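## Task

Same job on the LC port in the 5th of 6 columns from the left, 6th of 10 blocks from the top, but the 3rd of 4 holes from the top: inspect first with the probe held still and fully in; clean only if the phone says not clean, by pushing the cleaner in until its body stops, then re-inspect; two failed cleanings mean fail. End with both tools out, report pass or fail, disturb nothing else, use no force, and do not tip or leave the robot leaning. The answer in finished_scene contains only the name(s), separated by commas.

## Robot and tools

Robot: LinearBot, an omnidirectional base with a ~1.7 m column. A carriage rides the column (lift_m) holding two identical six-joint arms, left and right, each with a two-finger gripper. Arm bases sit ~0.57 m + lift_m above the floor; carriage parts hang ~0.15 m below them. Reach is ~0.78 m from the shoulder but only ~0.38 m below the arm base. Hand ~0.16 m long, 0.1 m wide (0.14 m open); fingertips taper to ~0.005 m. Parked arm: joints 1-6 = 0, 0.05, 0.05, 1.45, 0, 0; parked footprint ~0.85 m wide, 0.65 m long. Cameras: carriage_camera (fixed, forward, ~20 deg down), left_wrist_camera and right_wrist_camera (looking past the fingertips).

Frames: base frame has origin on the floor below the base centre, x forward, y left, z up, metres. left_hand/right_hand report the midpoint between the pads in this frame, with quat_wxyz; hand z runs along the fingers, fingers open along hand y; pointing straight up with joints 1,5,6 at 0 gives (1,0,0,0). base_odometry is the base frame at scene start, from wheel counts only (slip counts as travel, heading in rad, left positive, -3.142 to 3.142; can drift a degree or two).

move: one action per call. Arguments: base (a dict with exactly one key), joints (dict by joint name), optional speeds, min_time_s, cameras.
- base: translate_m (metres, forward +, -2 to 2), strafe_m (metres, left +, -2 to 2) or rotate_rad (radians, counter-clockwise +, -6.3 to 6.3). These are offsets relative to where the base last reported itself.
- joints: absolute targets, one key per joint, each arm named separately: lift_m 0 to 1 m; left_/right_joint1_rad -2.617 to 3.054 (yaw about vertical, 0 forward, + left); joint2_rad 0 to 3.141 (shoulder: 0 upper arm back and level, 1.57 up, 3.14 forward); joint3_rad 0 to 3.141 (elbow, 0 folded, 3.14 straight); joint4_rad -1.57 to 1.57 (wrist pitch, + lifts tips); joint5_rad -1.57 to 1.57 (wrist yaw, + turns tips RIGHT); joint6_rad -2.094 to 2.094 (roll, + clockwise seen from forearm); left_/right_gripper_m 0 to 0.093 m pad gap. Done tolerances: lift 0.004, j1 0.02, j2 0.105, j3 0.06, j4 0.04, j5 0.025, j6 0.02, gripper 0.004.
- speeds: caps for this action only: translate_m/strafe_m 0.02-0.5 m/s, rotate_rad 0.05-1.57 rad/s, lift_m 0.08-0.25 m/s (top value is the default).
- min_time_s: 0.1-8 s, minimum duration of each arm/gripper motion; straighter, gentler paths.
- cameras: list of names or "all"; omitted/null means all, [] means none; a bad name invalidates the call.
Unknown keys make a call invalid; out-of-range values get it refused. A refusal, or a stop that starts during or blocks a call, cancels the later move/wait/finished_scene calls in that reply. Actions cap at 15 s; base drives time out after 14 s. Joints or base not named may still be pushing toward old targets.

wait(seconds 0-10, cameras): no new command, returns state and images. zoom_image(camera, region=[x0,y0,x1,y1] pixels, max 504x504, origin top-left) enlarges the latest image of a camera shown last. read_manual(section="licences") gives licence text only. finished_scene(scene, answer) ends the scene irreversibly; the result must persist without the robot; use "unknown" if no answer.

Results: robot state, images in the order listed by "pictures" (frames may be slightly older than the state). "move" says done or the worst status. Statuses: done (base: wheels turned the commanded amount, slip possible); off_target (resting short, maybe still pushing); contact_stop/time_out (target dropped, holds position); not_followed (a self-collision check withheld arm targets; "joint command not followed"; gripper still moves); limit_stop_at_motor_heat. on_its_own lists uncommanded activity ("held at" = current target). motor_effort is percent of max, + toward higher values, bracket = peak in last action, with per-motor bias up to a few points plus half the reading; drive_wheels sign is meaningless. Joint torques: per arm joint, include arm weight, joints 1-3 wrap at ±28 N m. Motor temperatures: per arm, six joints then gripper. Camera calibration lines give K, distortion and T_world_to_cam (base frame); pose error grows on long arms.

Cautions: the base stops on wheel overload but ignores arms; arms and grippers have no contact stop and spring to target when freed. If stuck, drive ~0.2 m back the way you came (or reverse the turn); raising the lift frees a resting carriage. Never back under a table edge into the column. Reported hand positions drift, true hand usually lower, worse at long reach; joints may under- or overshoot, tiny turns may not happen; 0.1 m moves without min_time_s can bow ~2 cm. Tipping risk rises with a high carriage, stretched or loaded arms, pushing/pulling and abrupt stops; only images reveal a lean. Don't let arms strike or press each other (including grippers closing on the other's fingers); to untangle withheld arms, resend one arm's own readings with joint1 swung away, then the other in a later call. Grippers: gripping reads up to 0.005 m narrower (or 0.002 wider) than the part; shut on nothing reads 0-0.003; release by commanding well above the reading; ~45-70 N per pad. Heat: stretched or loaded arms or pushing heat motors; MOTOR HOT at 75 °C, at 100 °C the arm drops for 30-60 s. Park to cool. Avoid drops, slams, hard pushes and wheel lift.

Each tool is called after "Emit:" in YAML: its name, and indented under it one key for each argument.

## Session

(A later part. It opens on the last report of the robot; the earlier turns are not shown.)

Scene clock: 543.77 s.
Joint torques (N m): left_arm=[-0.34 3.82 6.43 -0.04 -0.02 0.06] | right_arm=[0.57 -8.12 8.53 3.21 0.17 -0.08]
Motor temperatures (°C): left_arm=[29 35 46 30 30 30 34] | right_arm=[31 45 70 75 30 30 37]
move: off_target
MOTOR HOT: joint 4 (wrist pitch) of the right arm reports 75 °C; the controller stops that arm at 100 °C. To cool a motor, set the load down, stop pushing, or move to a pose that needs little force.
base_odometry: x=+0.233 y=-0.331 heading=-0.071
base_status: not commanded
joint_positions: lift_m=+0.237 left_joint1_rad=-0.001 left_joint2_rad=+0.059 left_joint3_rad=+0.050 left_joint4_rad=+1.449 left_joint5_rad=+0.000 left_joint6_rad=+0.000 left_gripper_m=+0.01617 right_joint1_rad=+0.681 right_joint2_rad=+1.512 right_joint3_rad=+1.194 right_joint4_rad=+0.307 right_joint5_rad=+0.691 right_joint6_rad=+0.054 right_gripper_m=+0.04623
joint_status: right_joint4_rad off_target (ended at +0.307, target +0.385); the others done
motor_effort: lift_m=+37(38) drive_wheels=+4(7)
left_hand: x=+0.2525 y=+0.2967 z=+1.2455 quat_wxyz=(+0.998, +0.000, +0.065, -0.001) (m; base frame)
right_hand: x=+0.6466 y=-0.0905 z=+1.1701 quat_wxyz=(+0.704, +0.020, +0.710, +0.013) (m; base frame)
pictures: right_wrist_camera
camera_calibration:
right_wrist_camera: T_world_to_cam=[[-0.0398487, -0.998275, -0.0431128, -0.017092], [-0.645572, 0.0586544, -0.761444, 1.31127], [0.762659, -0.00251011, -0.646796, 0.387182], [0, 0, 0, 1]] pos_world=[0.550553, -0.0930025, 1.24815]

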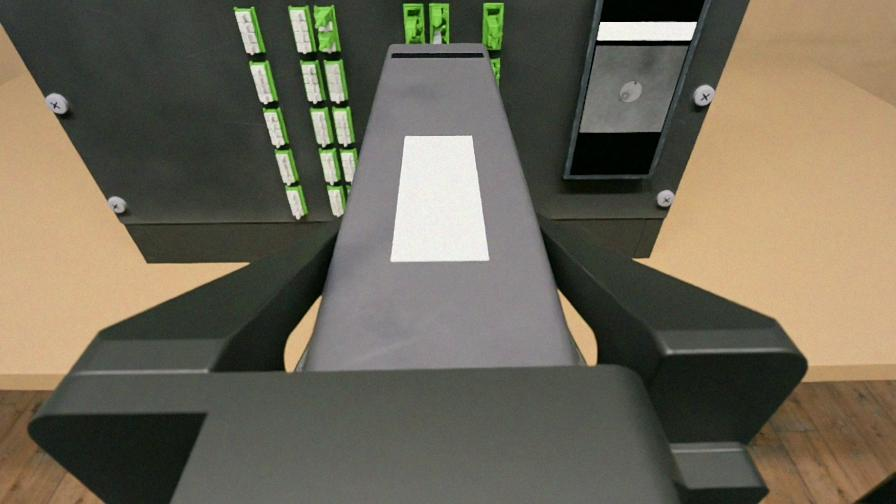

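The picture was taken: it was fully in. Zoom.

Emit:
zoom_image:
  camera: "right_wrist_camera"
  region: [560, 0, 720, 190]

Emit:
zoom_image:
  camera: "right_wrist_camera"
  region: [600, 60, 660, 120]

Scaled by 2.653 from the camera's 896x504 image, which has a finer 1280x720 frame.

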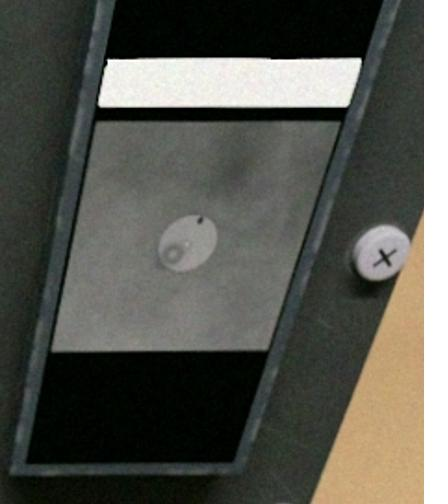

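Scaled by 8.400 from the camera's 896x504 image, which has a finer 1280x720 frame.

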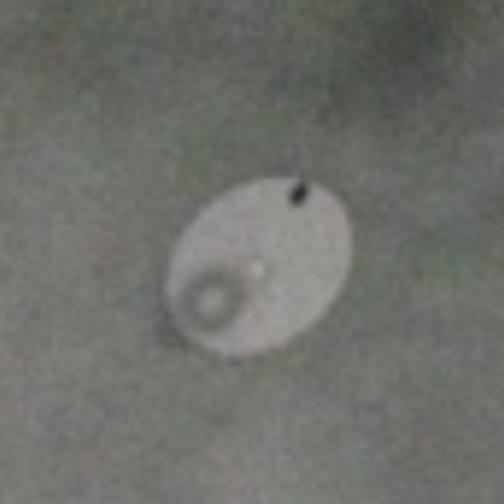

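Emit:
move:
  base: {"translate_m": -0.006}
  speeds: {"translate_m": 0.02}
  cameras: ["right_wrist_camera"]

Emit:
zoom_image:
  camera: "right_wrist_camera"
  region: [400, 5, 445, 45]

Scene clock: 547.93 s.
Joint torques (N m): left_arm=[-0.28 3.75 6.5 -0.05 -0.02 0.07] | right_arm=[1.2 -9.69 8.35 2.9 0.28 -0.03]
Motor temperatures (°C): left_arm=[29 35 46 30 30 30 34] | right_arm=[31 45 70 76 30 30 37]
move: done
MOTOR HOT: still on. Joint 4 (wrist pitch) of the right arm reports 76 °C.
base_odometry: x=+0.227 y=-0.331 heading=-0.071
base_status: done
joint_positions: lift_m=+0.237 left_joint1_rad=-0.001 left_joint2_rad=+0.059 left_joint3_rad=+0.050 left_joint4_rad=+1.449 left_joint5_rad=+0.000 left_joint6_rad=+0.000 left_gripper_m=+0.01617 right_joint1_rad=+0.675 right_joint2_rad=+1.527 right_joint3_rad=+1.194 right_joint4_rad=+0.332 right_joint5_rad=+0.677 right_joint6_rad=+0.049 right_gripper_m=+0.04623
joint_status: not commanded
motor_effort: lift_m=+37(37) drive_wheels=-1(11)
left_hand: x=+0.2525 y=+0.2967 z=+1.2455 quat_wxyz=(+0.998, +0.000, +0.065, -0.001) (m; base frame)
right_hand: x=+0.6508 y=-0.0888 z=+1.1686 quat_wxyz=(+0.707, +0.018, +0.707, +0.016) (m; base frame)
pictures: right_wrist_camera
camera_calibration:
right_wrist_camera: T_world_to_cam=[[-0.0326436, -0.9985, -0.0439537, -0.0189088], [-0.640117, 0.0546607, -0.76633, 1.31455], [0.767584, 0.00311973, -0.640941, 0.37352], [0, 0, 0, 1]] pos_world=[0.554142, -0.0919001, 1.24595]

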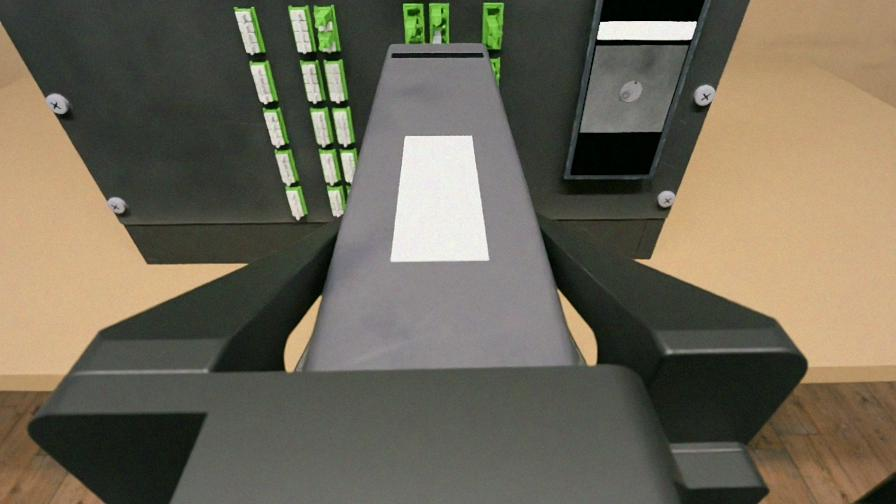

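Scaled by 11.200 from the camera's 896x504 image, which has a finer 1280x720 frame.

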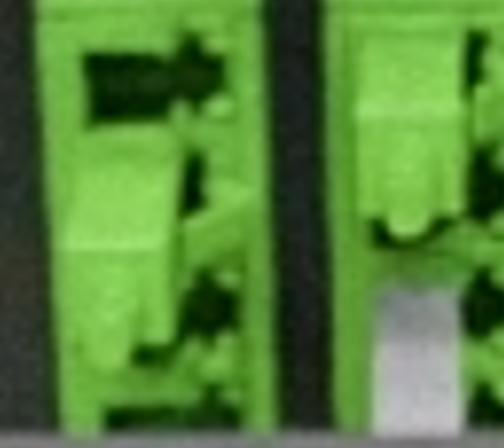

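Emit:
move:
  base: {"translate_m": -0.005}
  joints: {"right_joint1_rad": 0.67, "right_joint5_rad": 0.67, "right_joint4_rad": 0.375}
  speeds: {"translate_m": 0.02}
  cameras: ["right_wrist_camera"]

Emit:
zoom_image:
  camera: "right_wrist_camera"
  region: [400, 5, 445, 45]

Scene clock: 550.87 s.
Joint torques (N m): left_arm=[-0.27 3.85 6.46 -0.04 -0.01 0.07] | right_arm=[1.29 -10.32 8.49 2.72 0.21 0.03]
Motor temperatures (°C): left_arm=[29 35 46 30 30 30 34] | right_arm=[31 45 70 75 30 30 37]
move: done
MOTOR HOT: still on. Joint 4 (wrist pitch) of the right arm reports 75 °C.
base_odometry: x=+0.222 y=-0.330 heading=-0.070
base_status: done
joint_positions: lift_m=+0.237 left_joint1_rad=-0.001 left_joint2_rad=+0.059 left_joint3_rad=+0.050 left_joint4_rad=+1.450 left_joint5_rad=+0.000 left_joint6_rad=+0.000 left_gripper_m=+0.01617 right_joint1_rad=+0.657 right_joint2_rad=+1.532 right_joint3_rad=+1.194 right_joint4_rad=+0.340 right_joint5_rad=+0.650 right_joint6_rad=+0.044 right_gripper_m=+0.04623
joint_status: all done
motor_effort: lift_m=+36(37) drive_wheels=-5(11)
left_hand: x=+0.2524 y=+0.2967 z=+1.2455 quat_wxyz=(+0.998, +0.000, +0.065, -0.001) (m; base frame)
right_hand: x=+0.6554 y=-0.0909 z=+1.1678 quat_wxyz=(+0.707, +0.013, +0.706, +0.019) (m; base frame)
pictures: right_wrist_camera
camera_calibration:
right_wrist_camera: T_world_to_cam=[[-0.0226847, -0.998916, -0.040658, -0.0313992], [-0.638988, 0.0457643, -0.767854, 1.31724], [0.768882, 0.00856145, -0.639333, 0.367227], [0, 0, 0, 1]] pos_world=[0.558636, -0.0947919, 1.24495]

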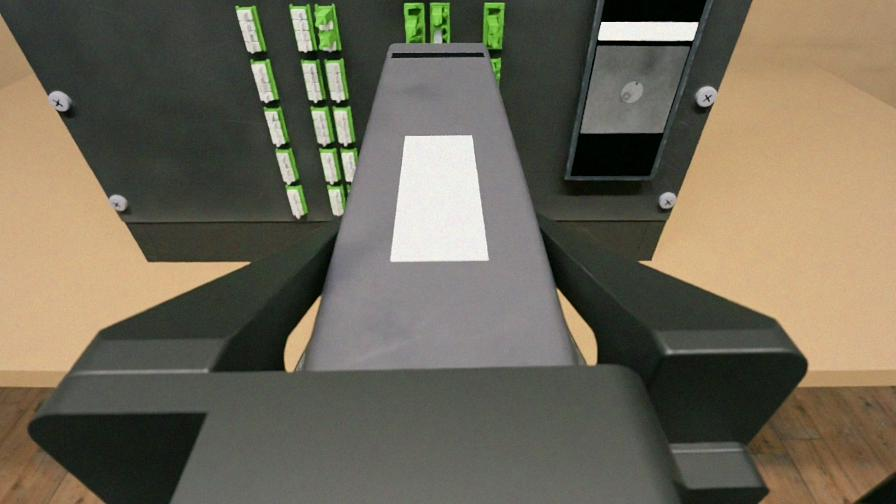

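Scaled by 11.200 from the camera's 896x504 image, which has a finer 1280x720 frame.

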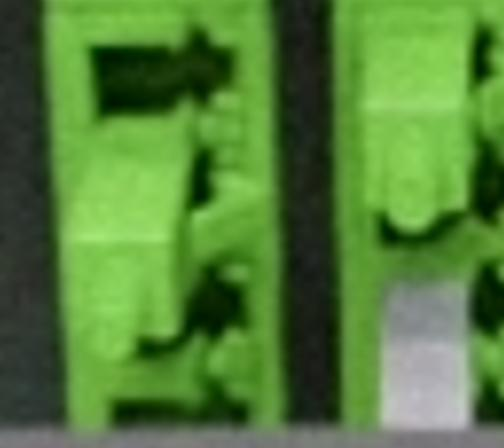

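Emit:
move:
  joints: {"lift_m": 0.2405, "right_joint1_rad": 0.66, "right_joint5_rad": 0.655, "right_joint4_rad": 0.365}
  speeds: {"lift_m": 0.08}
  cameras: ["right_wrist_camera"]

Emit:
move:
  base: {"translate_m": -0.004}
  speeds: {"translate_m": 0.02}
  cameras: ["right_wrist_camera"]

Scene clock: 554.30 s.
Joint torques (N m): left_arm=[-0.35 3.81 6.43 -0.06 -0.01 0.06] | right_arm=[0.28 -10.21 8.59 2.74 0.08 0]
Motor temperatures (°C): left_arm=[29 35 46 30 30 30 34] | right_arm=[31 46 71 74 30 30 37]
move: done
MOTOR HOT: still on. Joint 4 (wrist pitch) of the right arm reports 74 °C.
base_odometry: x=+0.222 y=-0.330 heading=-0.070
base_status: not commanded
joint_positions: lift_m=+0.240 left_joint1_rad=-0.001 left_joint2_rad=+0.059 left_joint3_rad=+0.050 left_joint4_rad=+1.450 left_joint5_rad=+0.000 left_joint6_rad=+0.000 left_gripper_m=+0.01617 right_joint1_rad=+0.656 right_joint2_rad=+1.532 right_joint3_rad=+1.194 right_joint4_rad=+0.329 right_joint5_rad=+0.648 right_joint6_rad=+0.047 right_gripper_m=+0.04623
joint_status: all done
motor_effort: lift_m=+40(47) drive_wheels=-5(5)
left_hand: x=+0.2524 y=+0.2967 z=+1.2493 quat_wxyz=(+0.998, +0.000, +0.065, -0.001) (m; base frame)
right_hand: x=+0.6557 y=-0.0910 z=+1.1693 quat_wxyz=(+0.704, +0.012, +0.709, +0.018) (m; base frame)
pictures: right_wrist_camera
camera_calibration:
right_wrist_camera: T_world_to_cam=[[-0.0218864, -0.999075, -0.0370068, -0.036193], [-0.645534, 0.0423873, -0.762554, 1.31639], [0.763418, 0.00719957, -0.645865, 0.379134], [0, 0, 0, 1]] pos_world=[0.559546, -0.0946874, 1.24735]

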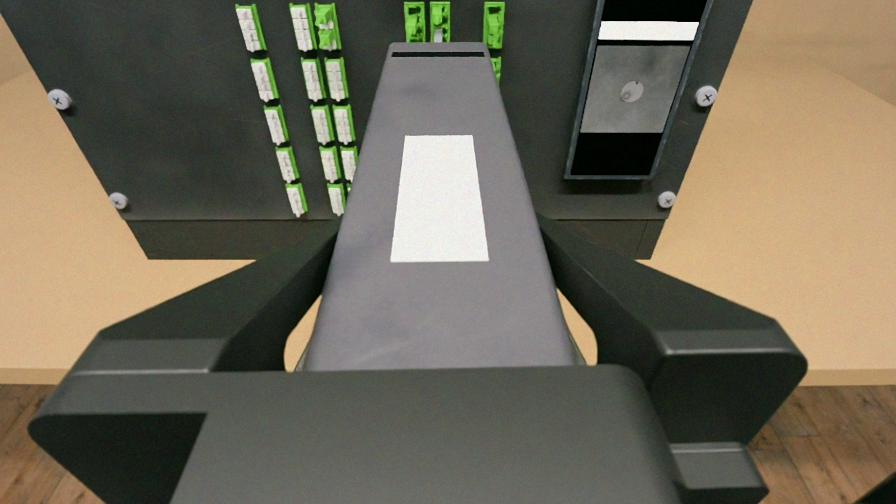

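Scene clock: 554.87 s.
Joint torques (N m): left_arm=[-0.43 3.82 6.41 -0.05 -0.02 0.06] | right_arm=[1.24 -10.91 8.36 2.64 0.2 0.01]
Motor temperatures (°C): left_arm=[29 35 46 30 30 30 34] | right_arm=[31 46 71 74 30 30 37]
move: done
MOTOR HOT: still on. Joint 4 (wrist pitch) of the right arm reports 74 °C.
base_odometry: x=+0.218 y=-0.330 heading=-0.070
base_status: done
joint_positions: lift_m=+0.240 left_joint1_rad=-0.001 left_joint2_rad=+0.059 left_joint3_rad=+0.050 left_joint4_rad=+1.450 left_joint5_rad=+0.000 left_joint6_rad=+0.000 left_gripper_m=+0.01617 right_joint1_rad=+0.646 right_joint2_rad=+1.539 right_joint3_rad=+1.197 right_joint4_rad=+0.337 right_joint5_rad=+0.635 right_joint6_rad=+0.047 right_gripper_m=+0.04623
joint_status: not commanded
motor_effort: lift_m=+40(41) drive_wheels=-6(13)
left_hand: x=+0.2524 y=+0.2967 z=+1.2493 quat_wxyz=(+0.998, +0.000, +0.065, -0.001) (m; base frame)
right_hand: x=+0.6590 y=-0.0922 z=+1.1693 quat_wxyz=(+0.705, +0.012, +0.708, +0.020) (m; base frame)
pictures: right_wrist_camera
camera_calibration:
right_wrist_camera: T_world_to_cam=[[-0.0190011, -0.999025, -0.0398389, -0.0359235], [-0.643368, 0.0427177, -0.764364, 1.31931], [0.765321, 0.0111073, -0.643553, 0.373014], [0, 0, 0, 1]] pos_world=[0.562641, -0.0963894, 1.24705]

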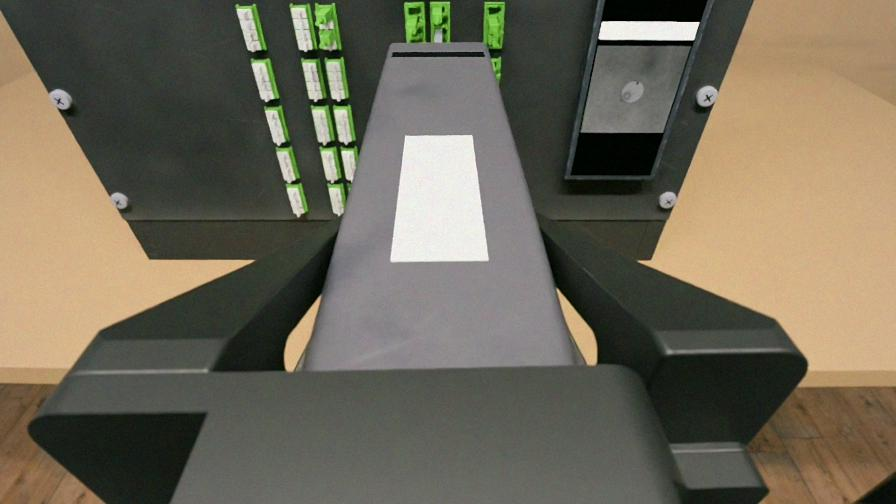

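Emit:
move:
  joints: {"right_joint1_rad": 0.678, "right_joint5_rad": 0.70}
  min_time_s: 0.7
  cameras: []

Emit:
move:
  base: {"translate_m": -0.004}
  speeds: {"translate_m": 0.02}
  cameras: ["right_wrist_camera"]

Emit:
zoom_image:
  camera: "right_wrist_camera"
  region: [400, 5, 445, 45]

Scene clock: 561.77 s.
Joint torques (N m): left_arm=[-0.36 3.79 6.42 -0.05 -0.02 0.06] | right_arm=[2.66 -10.93 8.21 2.63 0.62 0.02]
Motor temperatures (°C): left_arm=[29 35 46 30 30 30 34] | right_arm=[31 46 71 72 30 30 37]
move: off_target
MOTOR HOT: cleared for the motors of the right arm.
base_odometry: x=+0.218 y=-0.330 heading=-0.070
base_status: not commanded
joint_positions: lift_m=+0.240 left_joint1_rad=-0.001 left_joint2_rad=+0.059 left_joint3_rad=+0.050 left_joint4_rad=+1.450 left_joint5_rad=+0.000 left_joint6_rad=+0.000 left_gripper_m=+0.01617 right_joint1_rad=+0.648 right_joint2_rad=+1.539 right_joint3_rad=+1.197 right_joint4_rad=+0.337 right_joint5_rad=+0.639 right_joint6_rad=+0.047 right_gripper_m=+0.04623
joint_status: right_joint1_rad off_target (ended at +0.648, target +0.678); right_joint5_rad off_target (ended at +0.639, target +0.700)
motor_effort: lift_m=+40(41) drive_wheels=-6(6)
left_hand: x=+0.2524 y=+0.2967 z=+1.2493 quat_wxyz=(+0.998, +0.000, +0.065, -0.001) (m; base frame)
right_hand: x=+0.6587 y=-0.0922 z=+1.1695 quat_wxyz=(+0.706, +0.013, +0.708, +0.019) (m; base frame)
pictures: none
No camera images: "cameras" was empty.

Scene clock: 562.33 s.
Joint torques (N m): left_arm=[-0.35 3.84 6.43 -0.05 -0.02 0.06] | right_arm=[3.14 -12.25 7.66 2.54 0.63 0.03]
Motor temperatures (°C): left_arm=[29 35 46 30 30 30 34] | right_arm=[31 46 71 72 30 30 37]
move: done
base_odometry: x=+0.214 y=-0.329 heading=-0.070
base_status: done
joint_positions: lift_m=+0.240 left_joint1_rad=-0.001 left_joint2_rad=+0.059 left_joint3_rad=+0.050 left_joint4_rad=+1.450 left_joint5_rad=+0.000 left_joint6_rad=+0.000 left_gripper_m=+0.01617 right_joint1_rad=+0.644 right_joint2_rad=+1.551 right_joint3_rad=+1.205 right_joint4_rad=+0.347 right_joint5_rad=+0.640 right_joint6_rad=+0.044 right_gripper_m=+0.04623
joint_status: not commanded
motor_effort: lift_m=+40(41) drive_wheels=-8(15)
left_hand: x=+0.2524 y=+0.2967 z=+1.2493 quat_wxyz=(+0.998, +0.000, +0.065, -0.001) (m; base frame)
right_hand: x=+0.6620 y=-0.0919 z=+1.1691 quat_wxyz=(+0.707, +0.014, +0.707, +0.017) (m; base frame)
pictures: right_wrist_camera
camera_calibration:
right_wrist_camera: T_world_to_cam=[[-0.0257846, -0.998888, -0.0394598, -0.0315239], [-0.640009, 0.0468177, -0.76694, 1.32224], [0.767935, 0.00547941, -0.640505, 0.364739], [0, 0, 0, 1]] pos_world=[0.565339, -0.0953919, 1.24645]

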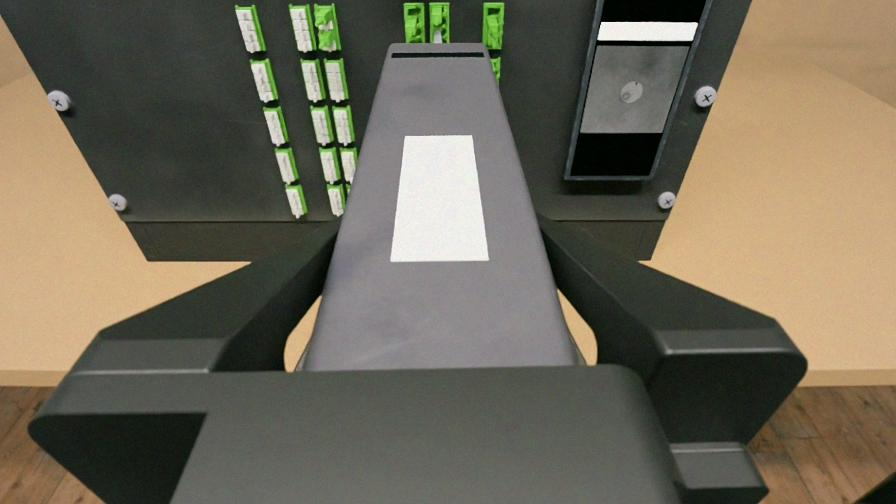

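Scaled by 11.200 from the camera's 896x504 image, which has a finer 1280x720 frame.

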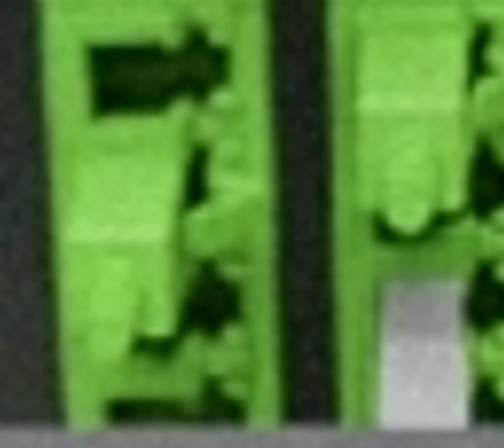

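Emit:
move:
  joints: {"lift_m": 0.234}
  speeds: {"lift_m": 0.1}
  cameras: []

Emit:
move:
  joints: {"lift_m": 0.243}
  speeds: {"lift_m": 0.1}
  cameras: ["right_wrist_camera"]

Scene clock: 564.80 s.
Joint torques (N m): left_arm=[-0.34 3.79 6.43 -0.06 -0.02 0.06] | right_arm=[3.11 -12.3 7.41 2.42 0.59 0.09]
Motor temperatures (°C): left_arm=[29 35 46 30 30 30 34] | right_arm=[31 48 71 72 30 30 37]
move: done
base_odometry: x=+0.214 y=-0.329 heading=-0.070
base_status: not commanded
joint_positions: lift_m=+0.234 left_joint1_rad=-0.001 left_joint2_rad=+0.059 left_joint3_rad=+0.050 left_joint4_rad=+1.450 left_joint5_rad=+0.000 left_joint6_rad=+0.000 left_gripper_m=+0.01617 right_joint1_rad=+0.644 right_joint2_rad=+1.551 right_joint3_rad=+1.209 right_joint4_rad=+0.355 right_joint5_rad=+0.640 right_joint6_rad=+0.038 right_gripper_m=+0.04623
joint_status: all done
motor_effort: lift_m=+36(38) drive_wheels=-8(8)
left_hand: x=+0.2524 y=+0.2967 z=+1.2430 quat_wxyz=(+0.998, +0.000, +0.065, -0.001) (m; base frame)
right_hand: x=+0.6621 y=-0.0919 z=+1.1664 quat_wxyz=(+0.710, +0.015, +0.704, +0.018) (m; base frame)
pictures: none
No camera images: "cameras" was empty.

Scene clock: 565.27 s.
Joint torques (N m): left_arm=[-0.32 3.79 6.42 -0.05 -0.01 0.05] | right_arm=[3.14 -12.26 7.43 2.67 0.61 0.01]
Motor temperatures (°C): left_arm=[29 35 46 30 30 30 34] | right_arm=[31 48 71 72 30 30 37]
move: done
base_odometry: x=+0.214 y=-0.329 heading=-0.070
base_status: not commanded
joint_positions: lift_m=+0.243 left_joint1_rad=-0.001 left_joint2_rad=+0.059 left_joint3_rad=+0.050 left_joint4_rad=+1.450 left_joint5_rad=+0.000 left_joint6_rad=+0.000 left_gripper_m=+0.01617 right_joint1_rad=+0.644 right_joint2_rad=+1.551 right_joint3_rad=+1.209 right_joint4_rad=+0.335 right_joint5_rad=+0.640 right_joint6_rad=+0.047 right_gripper_m=+0.04623
joint_status: all done
motor_effort: lift_m=+40(46) drive_wheels=-8(8)
left_hand: x=+0.2524 y=+0.2967 z=+1.2518 quat_wxyz=(+0.998, +0.000, +0.065, -0.001) (m; base frame)
right_hand: x=+0.6621 y=-0.0919 z=+1.1711 quat_wxyz=(+0.705, +0.014, +0.709, +0.016) (m; base frame)
pictures: right_wrist_camera
camera_calibration:
right_wrist_camera: T_world_to_cam=[[-0.0263849, -0.998935, -0.0378437, -0.0329942], [-0.644667, 0.0459362, -0.763082, 1.32221], [0.764008, 0.00426271, -0.645193, 0.373909], [0, 0, 0, 1]] pos_world=[0.565846, -0.0952904, 1.24895]

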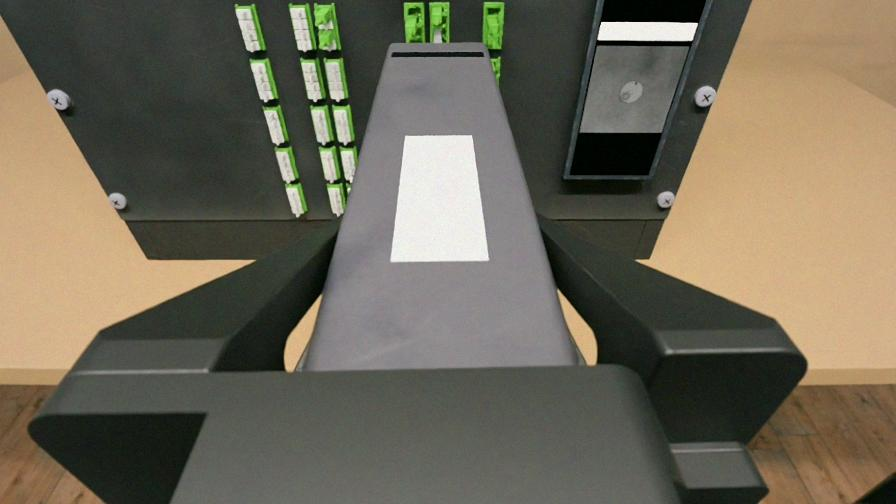

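Emit:
move:
  base: {"translate_m": -0.005}
  speeds: {"translate_m": 0.02}
  cameras: []

Emit:
move:
  joints: {"right_joint5_rad": 0.64, "right_joint1_rad": 0.665}
  cameras: []

Emit:
move:
  joints: {"lift_m": 0.238}
  speeds: {"lift_m": 0.1}
  cameras: ["right_wrist_camera"]

Scene clock: 569.07 s.
Joint torques (N m): left_arm=[-0.34 3.79 6.41 -0.05 -0.01 0.06] | right_arm=[3.97 -13.5 7.23 2.41 0.71 0.06]
Motor temperatures (°C): left_arm=[29 35 46 30 30 30 34] | right_arm=[31 49 71 72 30 30 37]
move: done
base_odometry: x=+0.209 y=-0.329 heading=-0.069
base_status: done
joint_positions: lift_m=+0.243 left_joint1_rad=-0.001 left_joint2_rad=+0.059 left_joint3_rad=+0.050 left_joint4_rad=+1.450 left_joint5_rad=+0.000 left_joint6_rad=+0.000 left_gripper_m=+0.01617 right_joint1_rad=+0.634 right_joint2_rad=+1.563 right_joint3_rad=+1.209 right_joint4_rad=+0.353 right_joint5_rad=+0.629 right_joint6_rad=+0.043 right_gripper_m=+0.04623
joint_status: not commanded
motor_effort: lift_m=+41(41) drive_wheels=-10(17)
left_hand: x=+0.2524 y=+0.2967 z=+1.2518 quat_wxyz=(+0.998, +0.000, +0.065, -0.001) (m; base frame)
right_hand: x=+0.6663 y=-0.0928 z=+1.1697 quat_wxyz=(+0.707, +0.013, +0.707, +0.017) (m; base frame)
pictures: none
No camera images: "cameras" was empty.

Scene clock: 569.50 s.
Joint torques (N m): left_arm=[-0.32 3.78 6.41 -0.04 -0.02 0.06] | right_arm=[2.95 -13.49 7.42 2.44 0.16 0.03]
Motor temperatures (°C): left_arm=[29 35 46 30 30 30 34] | right_arm=[31 50 71 72 30 30 37]
move: off_target
base_odometry: x=+0.209 y=-0.329 heading=-0.069
base_status: not commanded
joint_positions: lift_m=+0.243 left_joint1_rad=-0.001 left_joint2_rad=+0.059 left_joint3_rad=+0.050 left_joint4_rad=+1.450 left_joint5_rad=+0.000 left_joint6_rad=+0.000 left_gripper_m=+0.01617 right_joint1_rad=+0.633 right_joint2_rad=+1.563 right_joint3_rad=+1.209 right_joint4_rad=+0.353 right_joint5_rad=+0.623 right_joint6_rad=+0.043 right_gripper_m=+0.04623
joint_status: right_joint1_rad off_target (ended at +0.633, target +0.665); the others done
motor_effort: lift_m=+40(41) drive_wheels=-9(10)
left_hand: x=+0.2524 y=+0.2967 z=+1.2518 quat_wxyz=(+0.998, +0.000, +0.065, -0.001) (m; base frame)
right_hand: x=+0.6666 y=-0.0924 z=+1.1695 quat_wxyz=(+0.706, +0.012, +0.707, +0.018) (m; base frame)
pictures: none
No camera images: "cameras" was empty.

Scene clock: 569.93 s.
Joint torques (N m): left_arm=[-0.29 3.73 6.43 -0.06 -0.02 0.05] | right_arm=[3.04 -13.3 7.27 2.39 0.17 0.09]
Motor temperatures (°C): left_arm=[29 35 46 30 30 30 34] | right_arm=[31 50 71 72 30 30 37]
move: done
base_odometry: x=+0.209 y=-0.329 heading=-0.069
base_status: not commanded
joint_positions: lift_m=+0.238 left_joint1_rad=-0.001 left_joint2_rad=+0.059 left_joint3_rad=+0.050 left_joint4_rad=+1.450 left_joint5_rad=+0.000 left_joint6_rad=+0.000 left_gripper_m=+0.01617 right_joint1_rad=+0.632 right_joint2_rad=+1.563 right_joint3_rad=+1.211 right_joint4_rad=+0.359 right_joint5_rad=+0.622 right_joint6_rad=+0.039 right_gripper_m=+0.04623
joint_status: all done
motor_effort: lift_m=+35(37) drive_wheels=-9(9)
left_hand: x=+0.2525 y=+0.2967 z=+1.2470 quat_wxyz=(+0.998, +0.000, +0.065, -0.001) (m; base frame)
right_hand: x=+0.6667 y=-0.0925 z=+1.1670 quat_wxyz=(+0.709, +0.012, +0.705, +0.019) (m; base frame)
pictures: right_wrist_camera
camera_calibration:
right_wrist_camera: T_world_to_cam=[[-0.0198343, -0.99905, -0.0387966, -0.0368412], [-0.636219, 0.0425457, -0.770335, 1.3247], [0.771254, 0.00940407, -0.636458, 0.353239], [0, 0, 0, 1]] pos_world=[0.569631, -0.0964885, 1.24386]

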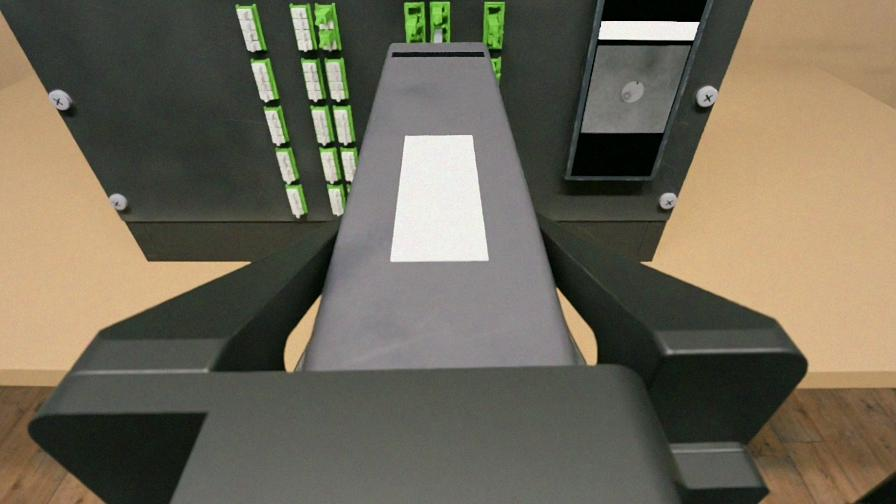

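Emit:
move:
  base: {"translate_m": -0.004}
  speeds: {"translate_m": 0.02}
  cameras: []

Emit:
move:
  joints: {"lift_m": 0.246}
  speeds: {"lift_m": 0.1}
  cameras: []

Emit:
move:
  joints: {"lift_m": 0.239}
  speeds: {"lift_m": 0.1}
  cameras: ["right_wrist_camera"]

Scene clock: 574.47 s.
Joint torques (N m): left_arm=[-0.35 3.84 6.43 -0.04 -0.02 0.05] | right_arm=[3.99 -13.7 7.06 2.34 0.34 0.1]
Motor temperatures (°C): left_arm=[29 35 46 30 30 30 34] | right_arm=[31 52 71 71 30 30 37]
move: done
base_odometry: x=+0.206 y=-0.329 heading=-0.069
base_status: done
joint_positions: lift_m=+0.238 left_joint1_rad=-0.001 left_joint2_rad=+0.059 left_joint3_rad=+0.050 left_joint4_rad=+1.450 left_joint5_rad=+0.000 left_joint6_rad=+0.000 left_gripper_m=+0.01617 right_joint1_rad=+0.621 right_joint2_rad=+1.565 right_joint3_rad=+1.213 right_joint4_rad=+0.362 right_joint5_rad=+0.606 right_joint6_rad=+0.038 right_gripper_m=+0.04623
joint_status: not commanded
motor_effort: lift_m=+35(36) drive_wheels=-10(20)
left_hand: x=+0.2525 y=+0.2967 z=+1.2470 quat_wxyz=(+0.998, +0.000, +0.065, -0.001) (m; base frame)
right_hand: x=+0.6696 y=-0.0945 z=+1.1678 quat_wxyz=(+0.710, +0.010, +0.704, +0.021) (m; base frame)
pictures: none
No camera images: "cameras" was empty.

Scene clock: 574.93 s.
Joint torques (N m): left_arm=[-0.31 3.82 6.42 -0.04 -0.01 0.05] | right_arm=[4.15 -13.83 7.05 2.58 0.32 -0.02]
Motor temperatures (°C): left_arm=[29 35 46 30 30 30 34] | right_arm=[31 52 71 71 30 30 37]
move: done
base_odometry: x=+0.206 y=-0.329 heading=-0.069
base_status: not commanded
joint_positions: lift_m=+0.246 left_joint1_rad=-0.001 left_joint2_rad=+0.059 left_joint3_rad=+0.050 left_joint4_rad=+1.450 left_joint5_rad=+0.000 left_joint6_rad=+0.000 left_gripper_m=+0.01617 right_joint1_rad=+0.621 right_joint2_rad=+1.566 right_joint3_rad=+1.213 right_joint4_rad=+0.345 right_joint5_rad=+0.606 right_joint6_rad=+0.049 right_gripper_m=+0.04623
joint_status: all done
motor_effort: lift_m=+40(48) drive_wheels=-10(10)
left_hand: x=+0.2525 y=+0.2967 z=+1.2547 quat_wxyz=(+0.998, +0.000, +0.065, -0.001) (m; base frame)
right_hand: x=+0.6698 y=-0.0944 z=+1.1711 quat_wxyz=(+0.704, +0.010, +0.710, +0.021) (m; base frame)
pictures: none
No camera images: "cameras" was empty.

Scene clock: 575.40 s.
Joint torques (N m): left_arm=[-0.35 3.81 6.45 -0.04 -0.03 0.06] | right_arm=[4.15 -13.72 7.13 2.35 0.32 0.11]
Motor temperatures (°C): left_arm=[29 35 46 30 30 30 34] | right_arm=[31 52 70 70 30 30 37]
move: done
base_odometry: x=+0.206 y=-0.329 heading=-0.069
base_status: not commanded
joint_positions: lift_m=+0.239 left_joint1_rad=-0.001 left_joint2_rad=+0.059 left_joint3_rad=+0.050 left_joint4_rad=+1.450 left_joint5_rad=+0.000 left_joint6_rad=+0.000 left_gripper_m=+0.01617 right_joint1_rad=+0.621 right_joint2_rad=+1.566 right_joint3_rad=+1.213 right_joint4_rad=+0.361 right_joint5_rad=+0.606 right_joint6_rad=+0.039 right_gripper_m=+0.04623
joint_status: all done
motor_effort: lift_m=+35(38) drive_wheels=-10(10)
left_hand: x=+0.2525 y=+0.2967 z=+1.2480 quat_wxyz=(+0.998, +0.000, +0.065, -0.001) (m; base frame)
right_hand: x=+0.6698 y=-0.0944 z=+1.1679 quat_wxyz=(+0.709, +0.010, +0.705, +0.020) (m; base frame)
pictures: right_wrist_camera
camera_calibration:
right_wrist_camera: T_world_to_cam=[[-0.0152493, -0.999128, -0.0388613, -0.0416977], [-0.635811, 0.0396855, -0.770824, 1.32748], [0.771694, 0.0129539, -0.635862, 0.350739], [0, 0, 0, 1]] pos_world=[0.572729, -0.0988866, 1.24466]

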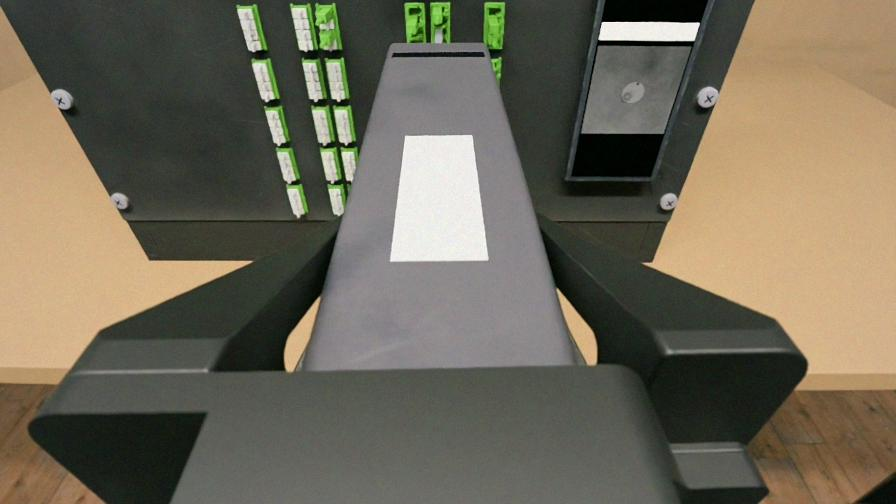

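Emit:
move:
  base: {"translate_m": -0.004}
  joints: {"right_joint5_rad": 0.66}
  speeds: {"translate_m": 0.02}
  cameras: []

Emit:
move:
  joints: {"right_joint5_rad": 0.58}
  cameras: []

Emit:
move:
  joints: {"right_joint5_rad": 0.64}
  cameras: ["right_wrist_camera"]

Scene clock: 579.70 s.
Joint torques (N m): left_arm=[-0.36 3.86 6.38 -0.04 -0.02 0.06] | right_arm=[4.71 -14.64 6.61 2.32 0.58 0.14]
Motor temperatures (°C): left_arm=[29 35 46 30 30 30 34] | right_arm=[31 53 70 70 30 30 37]
move: off_target
base_odometry: x=+0.202 y=-0.328 heading=-0.068
base_status: done
joint_positions: lift_m=+0.239 left_joint1_rad=-0.001 left_joint2_rad=+0.059 left_joint3_rad=+0.050 left_joint4_rad=+1.450 left_joint5_rad=+0.000 left_joint6_rad=+0.000 left_gripper_m=+0.01617 right_joint1_rad=+0.614 right_joint2_rad=+1.574 right_joint3_rad=+1.218 right_joint4_rad=+0.367 right_joint5_rad=+0.602 right_joint6_rad=+0.036 right_gripper_m=+0.04623
joint_status: right_joint5_rad off_target (ended at +0.602, target +0.660)
motor_effort: lift_m=+36(36) drive_wheels=-11(16)
left_hand: x=+0.2525 y=+0.2967 z=+1.2480 quat_wxyz=(+0.998, +0.000, +0.065, -0.001) (m; base frame)
right_hand: x=+0.6726 y=-0.0954 z=+1.1681 quat_wxyz=(+0.710, +0.010, +0.704, +0.019) (m; base frame)
pictures: none
No camera images: "cameras" was empty.

Scene clock: 580.13 s.
Joint torques (N m): left_arm=[-0.32 3.81 6.49 -0.05 -0.02 0.05] | right_arm=[4.81 -14.57 6.61 2.28 -0.16 0.15]
Motor temperatures (°C): left_arm=[29 35 46 30 30 30 34] | right_arm=[31 53 70 70 30 30 37]
move: done
base_odometry: x=+0.202 y=-0.328 heading=-0.068
base_status: not commanded
joint_positions: lift_m=+0.239 left_joint1_rad=-0.001 left_joint2_rad=+0.059 left_joint3_rad=+0.050 left_joint4_rad=+1.450 left_joint5_rad=+0.000 left_joint6_rad=+0.000 left_gripper_m=+0.01617 right_joint1_rad=+0.614 right_joint2_rad=+1.574 right_joint3_rad=+1.218 right_joint4_rad=+0.367 right_joint5_rad=+0.593 right_joint6_rad=+0.036 right_gripper_m=+0.04623
joint_status: all done
motor_effort: lift_m=+35(37) drive_wheels=-11(11)
left_hand: x=+0.2525 y=+0.2967 z=+1.2480 quat_wxyz=(+0.998, +0.000, +0.065, -0.001) (m; base frame)
right_hand: x=+0.6727 y=-0.0942 z=+1.1681 quat_wxyz=(+0.710, +0.008, +0.704, +0.022) (m; base frame)
pictures: none
No camera images: "cameras" was empty.

Scene clock: 580.57 s.
Joint torques (N m): left_arm=[-0.35 3.82 6.45 -0.03 -0.01 0.06] | right_arm=[4.78 -14.61 6.52 2.26 0.41 0.13]
Motor temperatures (°C): left_arm=[29 35 45 30 30 30 34] | right_arm=[31 53 70 70 30 30 37]
move: off_target
base_odometry: x=+0.202 y=-0.328 heading=-0.068
base_status: not commanded
joint_positions: lift_m=+0.239 left_joint1_rad=-0.001 left_joint2_rad=+0.059 left_joint3_rad=+0.050 left_joint4_rad=+1.450 left_joint5_rad=+0.000 left_joint6_rad=+0.000 left_gripper_m=+0.01617 right_joint1_rad=+0.614 right_joint2_rad=+1.574 right_joint3_rad=+1.218 right_joint4_rad=+0.367 right_joint5_rad=+0.599 right_joint6_rad=+0.036 right_gripper_m=+0.04623
joint_status: right_joint5_rad off_target (ended at +0.599, target +0.640)
motor_effort: lift_m=+36(36) drive_wheels=-11(11)
left_hand: x=+0.2525 y=+0.2967 z=+1.2480 quat_wxyz=(+0.998, +0.000, +0.065, -0.001) (m; base frame)
right_hand: x=+0.6727 y=-0.0952 z=+1.1681 quat_wxyz=(+0.710, +0.010, +0.704, +0.020) (m; base frame)
pictures: right_wrist_camera
camera_calibration:
right_wrist_camera: T_world_to_cam=[[-0.0147438, -0.999171, -0.0379373, -0.0438036], [-0.633399, 0.0386909, -0.772858, 1.33019], [0.773685, 0.0126346, -0.633445, 0.344419], [0, 0, 0, 1]] pos_world=[0.575425, -0.0995853, 1.24456]

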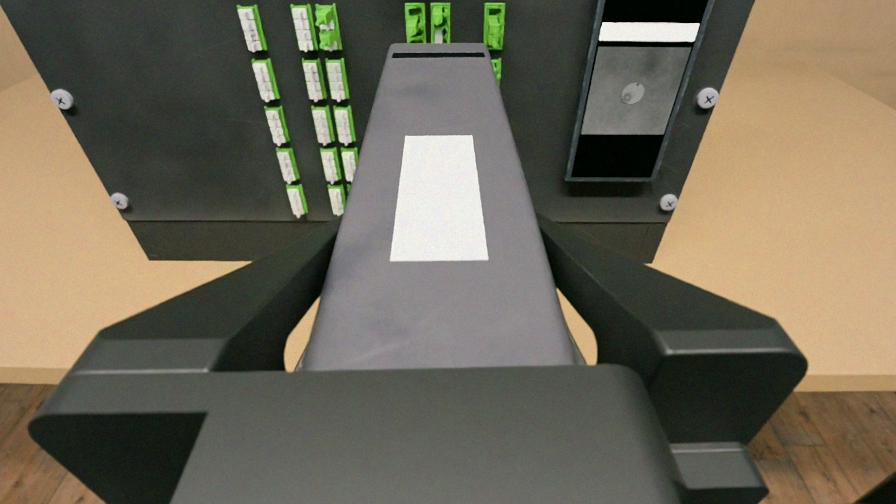

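Emit:
move:
  base: {"translate_m": -0.004}
  speeds: {"translate_m": 0.02}
  cameras: []

Emit:
move:
  joints: {"lift_m": 0.244}
  speeds: {"lift_m": 0.1}
  cameras: []

Emit:
move:
  joints: {"lift_m": 0.238}
  speeds: {"lift_m": 0.1}
  cameras: ["right_wrist_camera"]

Scene clock: 583.73 s.
Joint torques (N m): left_arm=[-0.36 3.81 6.41 -0.05 -0.02 0.06] | right_arm=[5.35 -15.21 6.2 2.25 0.49 0.15]
Motor temperatures (°C): left_arm=[29 35 45 30 30 30 34] | right_arm=[31 55 69 70 30 30 37]
move: done
base_odometry: x=+0.198 y=-0.328 heading=-0.068
base_status: done
joint_positions: lift_m=+0.239 left_joint1_rad=-0.001 left_joint2_rad=+0.059 left_joint3_rad=+0.050 left_joint4_rad=+1.450 left_joint5_rad=+0.000 left_joint6_rad=+0.000 left_gripper_m=+0.01617 right_joint1_rad=+0.606 right_joint2_rad=+1.580 right_joint3_rad=+1.223 right_joint4_rad=+0.372 right_joint5_rad=+0.592 right_joint6_rad=+0.034 right_gripper_m=+0.04623
joint_status: not commanded
motor_effort: lift_m=+35(36) drive_wheels=-11(21)
left_hand: x=+0.2525 y=+0.2967 z=+1.2480 quat_wxyz=(+0.998, +0.000, +0.065, -0.001) (m; base frame)
right_hand: x=+0.6756 y=-0.0965 z=+1.1683 quat_wxyz=(+0.711, +0.010, +0.703, +0.020) (m; base frame)
pictures: none
No camera images: "cameras" was empty.

Scene clock: 584.17 s.
Joint torques (N m): left_arm=[-0.36 3.84 6.43 -0.05 -0.03 0.07] | right_arm=[5.38 -15.35 6.34 2.36 0.49 0.09]
Motor temperatures (°C): left_arm=[29 35 45 30 30 30 34] | right_arm=[31 55 69 70 30 30 37]
move: done
base_odometry: x=+0.198 y=-0.328 heading=-0.068
base_status: not commanded
joint_positions: lift_m=+0.244 left_joint1_rad=-0.001 left_joint2_rad=+0.059 left_joint3_rad=+0.050 left_joint4_rad=+1.450 left_joint5_rad=+0.000 left_joint6_rad=+0.000 left_gripper_m=+0.01617 right_joint1_rad=+0.606 right_joint2_rad=+1.581 right_joint3_rad=+1.223 right_joint4_rad=+0.361 right_joint5_rad=+0.592 right_joint6_rad=+0.040 right_gripper_m=+0.04623
joint_status: all done
motor_effort: lift_m=+40(48) drive_wheels=-11(11)
left_hand: x=+0.2525 y=+0.2967 z=+1.2527 quat_wxyz=(+0.998, +0.000, +0.065, -0.001) (m; base frame)
right_hand: x=+0.6757 y=-0.0964 z=+1.1703 quat_wxyz=(+0.708, +0.010, +0.706, +0.020) (m; base frame)
pictures: none
No camera images: "cameras" was empty.

Scene clock: 584.60 s.
Joint torques (N m): left_arm=[-0.36 3.74 6.49 -0.06 -0.02 0.06] | right_arm=[5.46 -15.34 6.37 2.21 0.46 0.13]
Motor temperatures (°C): left_arm=[29 35 45 30 30 30 34] | right_arm=[31 56 69 70 30 30 37]
move: done
base_odometry: x=+0.198 y=-0.328 heading=-0.068
base_status: not commanded
joint_positions: lift_m=+0.238 left_joint1_rad=-0.001 left_joint2_rad=+0.059 left_joint3_rad=+0.050 left_joint4_rad=+1.450 left_joint5_rad=+0.000 left_joint6_rad=+0.000 left_gripper_m=+0.01617 right_joint1_rad=+0.606 right_joint2_rad=+1.581 right_joint3_rad=+1.223 right_joint4_rad=+0.375 right_joint5_rad=+0.592 right_joint6_rad=+0.033 right_gripper_m=+0.04623
joint_status: all done
motor_effort: lift_m=+37(37) drive_wheels=-11(11)
left_hand: x=+0.2525 y=+0.2967 z=+1.2470 quat_wxyz=(+0.998, +0.000, +0.065, -0.001) (m; base frame)
right_hand: x=+0.6757 y=-0.0964 z=+1.1675 quat_wxyz=(+0.712, +0.010, +0.702, +0.020) (m; base frame)
pictures: right_wrist_camera
camera_calibration:
right_wrist_camera: T_world_to_cam=[[-0.0154262, -0.999155, -0.0380998, -0.0444068], [-0.63017, 0.0392993, -0.775462, 1.33253], [0.776304, 0.012047, -0.630244, 0.3361], [0, 0, 0, 1]] pos_world=[0.578121, -0.100786, 1.24346]

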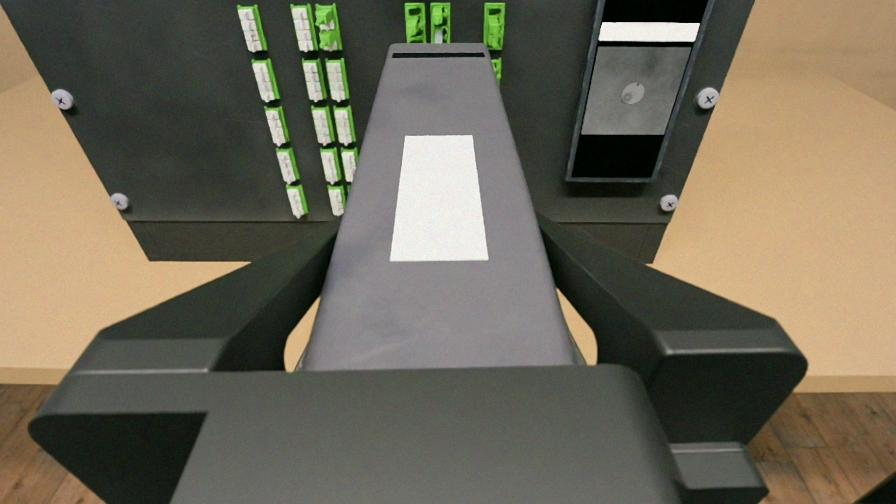

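Emit:
move:
  base: {"translate_m": -0.005}
  speeds: {"translate_m": 0.02}
  cameras: ["right_wrist_camera"]

Scene clock: 588.07 s.
Joint torques (N m): left_arm=[-0.34 3.73 6.42 -0.05 -0.03 0.06] | right_arm=[6.39 -16.16 5.85 2.14 0.62 0.18]
Motor temperatures (°C): left_arm=[29 35 45 30 30 30 34] | right_arm=[31 58 68 69 30 30 37]
move: done
base_odometry: x=+0.193 y=-0.328 heading=-0.067
base_status: done
joint_positions: lift_m=+0.238 left_joint1_rad=-0.001 left_joint2_rad=+0.059 left_joint3_rad=+0.050 left_joint4_rad=+1.450 left_joint5_rad=+0.000 left_joint6_rad=+0.000 left_gripper_m=+0.01617 right_joint1_rad=+0.597 right_joint2_rad=+1.589 right_joint3_rad=+1.228 right_joint4_rad=+0.381 right_joint5_rad=+0.581 right_joint6_rad=+0.030 right_gripper_m=+0.04623
joint_status: not commanded
motor_effort: lift_m=+36(37) drive_wheels=-11(20)
left_hand: x=+0.2525 y=+0.2967 z=+1.2470 quat_wxyz=(+0.998, +0.000, +0.065, -0.001) (m; base frame)
right_hand: x=+0.6791 y=-0.0977 z=+1.1678 quat_wxyz=(+0.713, +0.009, +0.701, +0.021) (m; base frame)
pictures: right_wrist_camera
camera_calibration:
right_wrist_camera: T_world_to_cam=[[-0.013424, -0.999199, -0.0377077, -0.0473124], [-0.627452, 0.0377799, -0.777738, 1.33563], [0.778539, 0.0132195, -0.627457, 0.329068], [0, 0, 0, 1]] pos_world=[0.581216, -0.102084, 1.24346]

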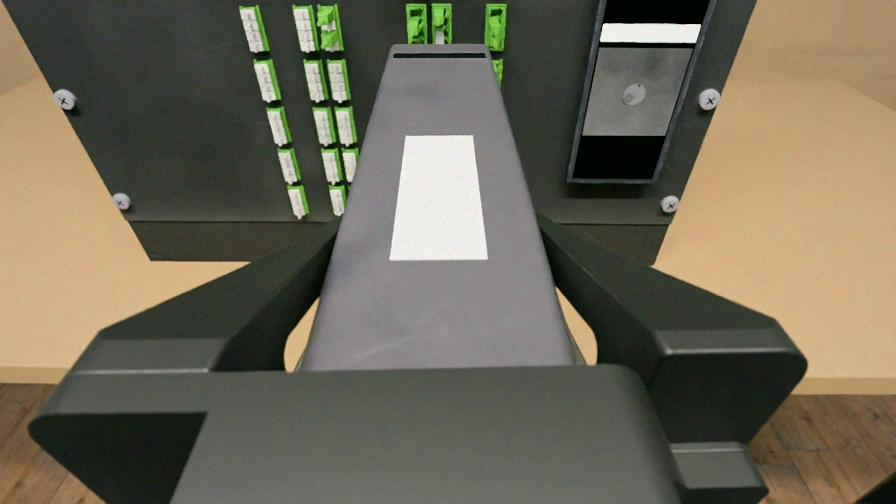

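Emit:
move:
  base: {"translate_m": 0.012}
  joints: {"right_joint5_rad": 0.6}
  speeds: {"translate_m": 0.03}
  cameras: []

Emit:
move:
  joints: {"right_joint4_rad": 0.43}
  min_time_s: 0.7
  cameras: ["right_wrist_camera"]

Emit:
zoom_image:
  camera: "right_wrist_camera"
  region: [400, 5, 445, 45]

Scene clock: 597.20 s.
Joint torques (N m): left_arm=[-0.34 3.75 6.52 -0.05 -0.02 0.05] | right_arm=[3.06 -14.71 5.96 2.48 -0.33 0.05]
Motor temperatures (°C): left_arm=[29 35 45 30 30 30 34] | right_arm=[32 59 67 68 31 30 37]
move: off_target
base_odometry: x=+0.205 y=-0.329 heading=-0.068
base_status: done
joint_positions: lift_m=+0.238 left_joint1_rad=-0.001 left_joint2_rad=+0.059 left_joint3_rad=+0.050 left_joint4_rad=+1.450 left_joint5_rad=+0.000 left_joint6_rad=+0.000 left_gripper_m=+0.01617 right_joint1_rad=+0.632 right_joint2_rad=+1.576 right_joint3_rad=+1.228 right_joint4_rad=+0.350 right_joint5_rad=+0.631 right_joint6_rad=+0.041 right_gripper_m=+0.04623
joint_status: right_joint5_rad off_target (ended at +0.631, target +0.600)
on_its_own: right_joint1_rad moved +0.035 toward your old target +0.665
motor_effort: lift_m=+36(37) drive_wheels=-5(8)
left_hand: x=+0.2523 y=+0.2967 z=+1.2470 quat_wxyz=(+0.998, +0.000, +0.065, -0.001) (m; base frame)
right_hand: x=+0.6695 y=-0.0919 z=+1.1674 quat_wxyz=(+0.708, +0.015, +0.706, +0.016) (m; base frame)
pictures: none
No camera images: "cameras" was empty.

Scene clock: 598.20 s.
Joint torques (N m): left_arm=[-0.34 3.78 6.48 -0.05 -0.02 0.05] | right_arm=[3.06 -14.64 5.85 3.16 -0.36 0.05]
Motor temperatures (°C): left_arm=[29 35 45 30 30 30 34] | right_arm=[32 59 67 68 31 30 37]
move: off_target
base_odometry: x=+0.205 y=-0.329 heading=-0.068
base_status: not commanded
joint_positions: lift_m=+0.238 left_joint1_rad=-0.001 left_joint2_rad=+0.059 left_joint3_rad=+0.050 left_joint4_rad=+1.450 left_joint5_rad=+0.000 left_joint6_rad=+0.000 left_gripper_m=+0.01617 right_joint1_rad=+0.632 right_joint2_rad=+1.576 right_joint3_rad=+1.228 right_joint4_rad=+0.358 right_joint5_rad=+0.631 right_joint6_rad=+0.042 right_gripper_m=+0.04623
joint_status: right_joint4_rad off_target (ended at +0.358, target +0.430)
motor_effort: lift_m=+36(37) drive_wheels=-5(5)
left_hand: x=+0.2523 y=+0.2967 z=+1.2470 quat_wxyz=(+0.998, +0.000, +0.065, -0.001) (m; base frame)
right_hand: x=+0.6695 y=-0.0919 z=+1.1690 quat_wxyz=(+0.710, +0.016, +0.704, +0.017) (m; base frame)
pictures: right_wrist_camera
camera_calibration:
right_wrist_camera: T_world_to_cam=[[-0.028075, -0.99866, -0.0434649, -0.0250733], [-0.633521, 0.0514106, -0.772015, 1.32887], [0.773216, 0.00586164, -0.634116, 0.347944], [0, 0, 0, 1]] pos_world=[0.57213, -0.0953974, 1.24546]

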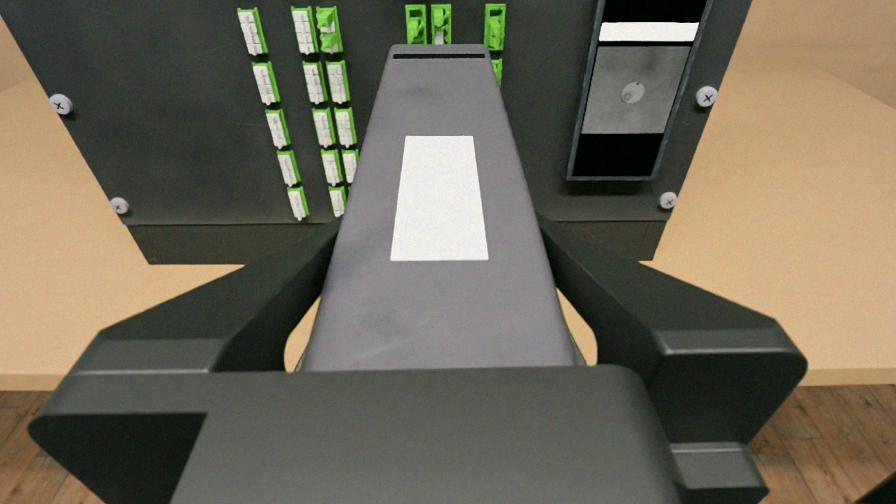

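Scaled by 11.200 from the camera's 896x504 image, which has a finer 1280x720 frame.

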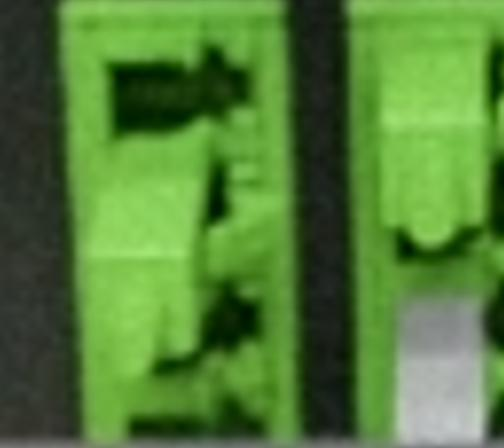

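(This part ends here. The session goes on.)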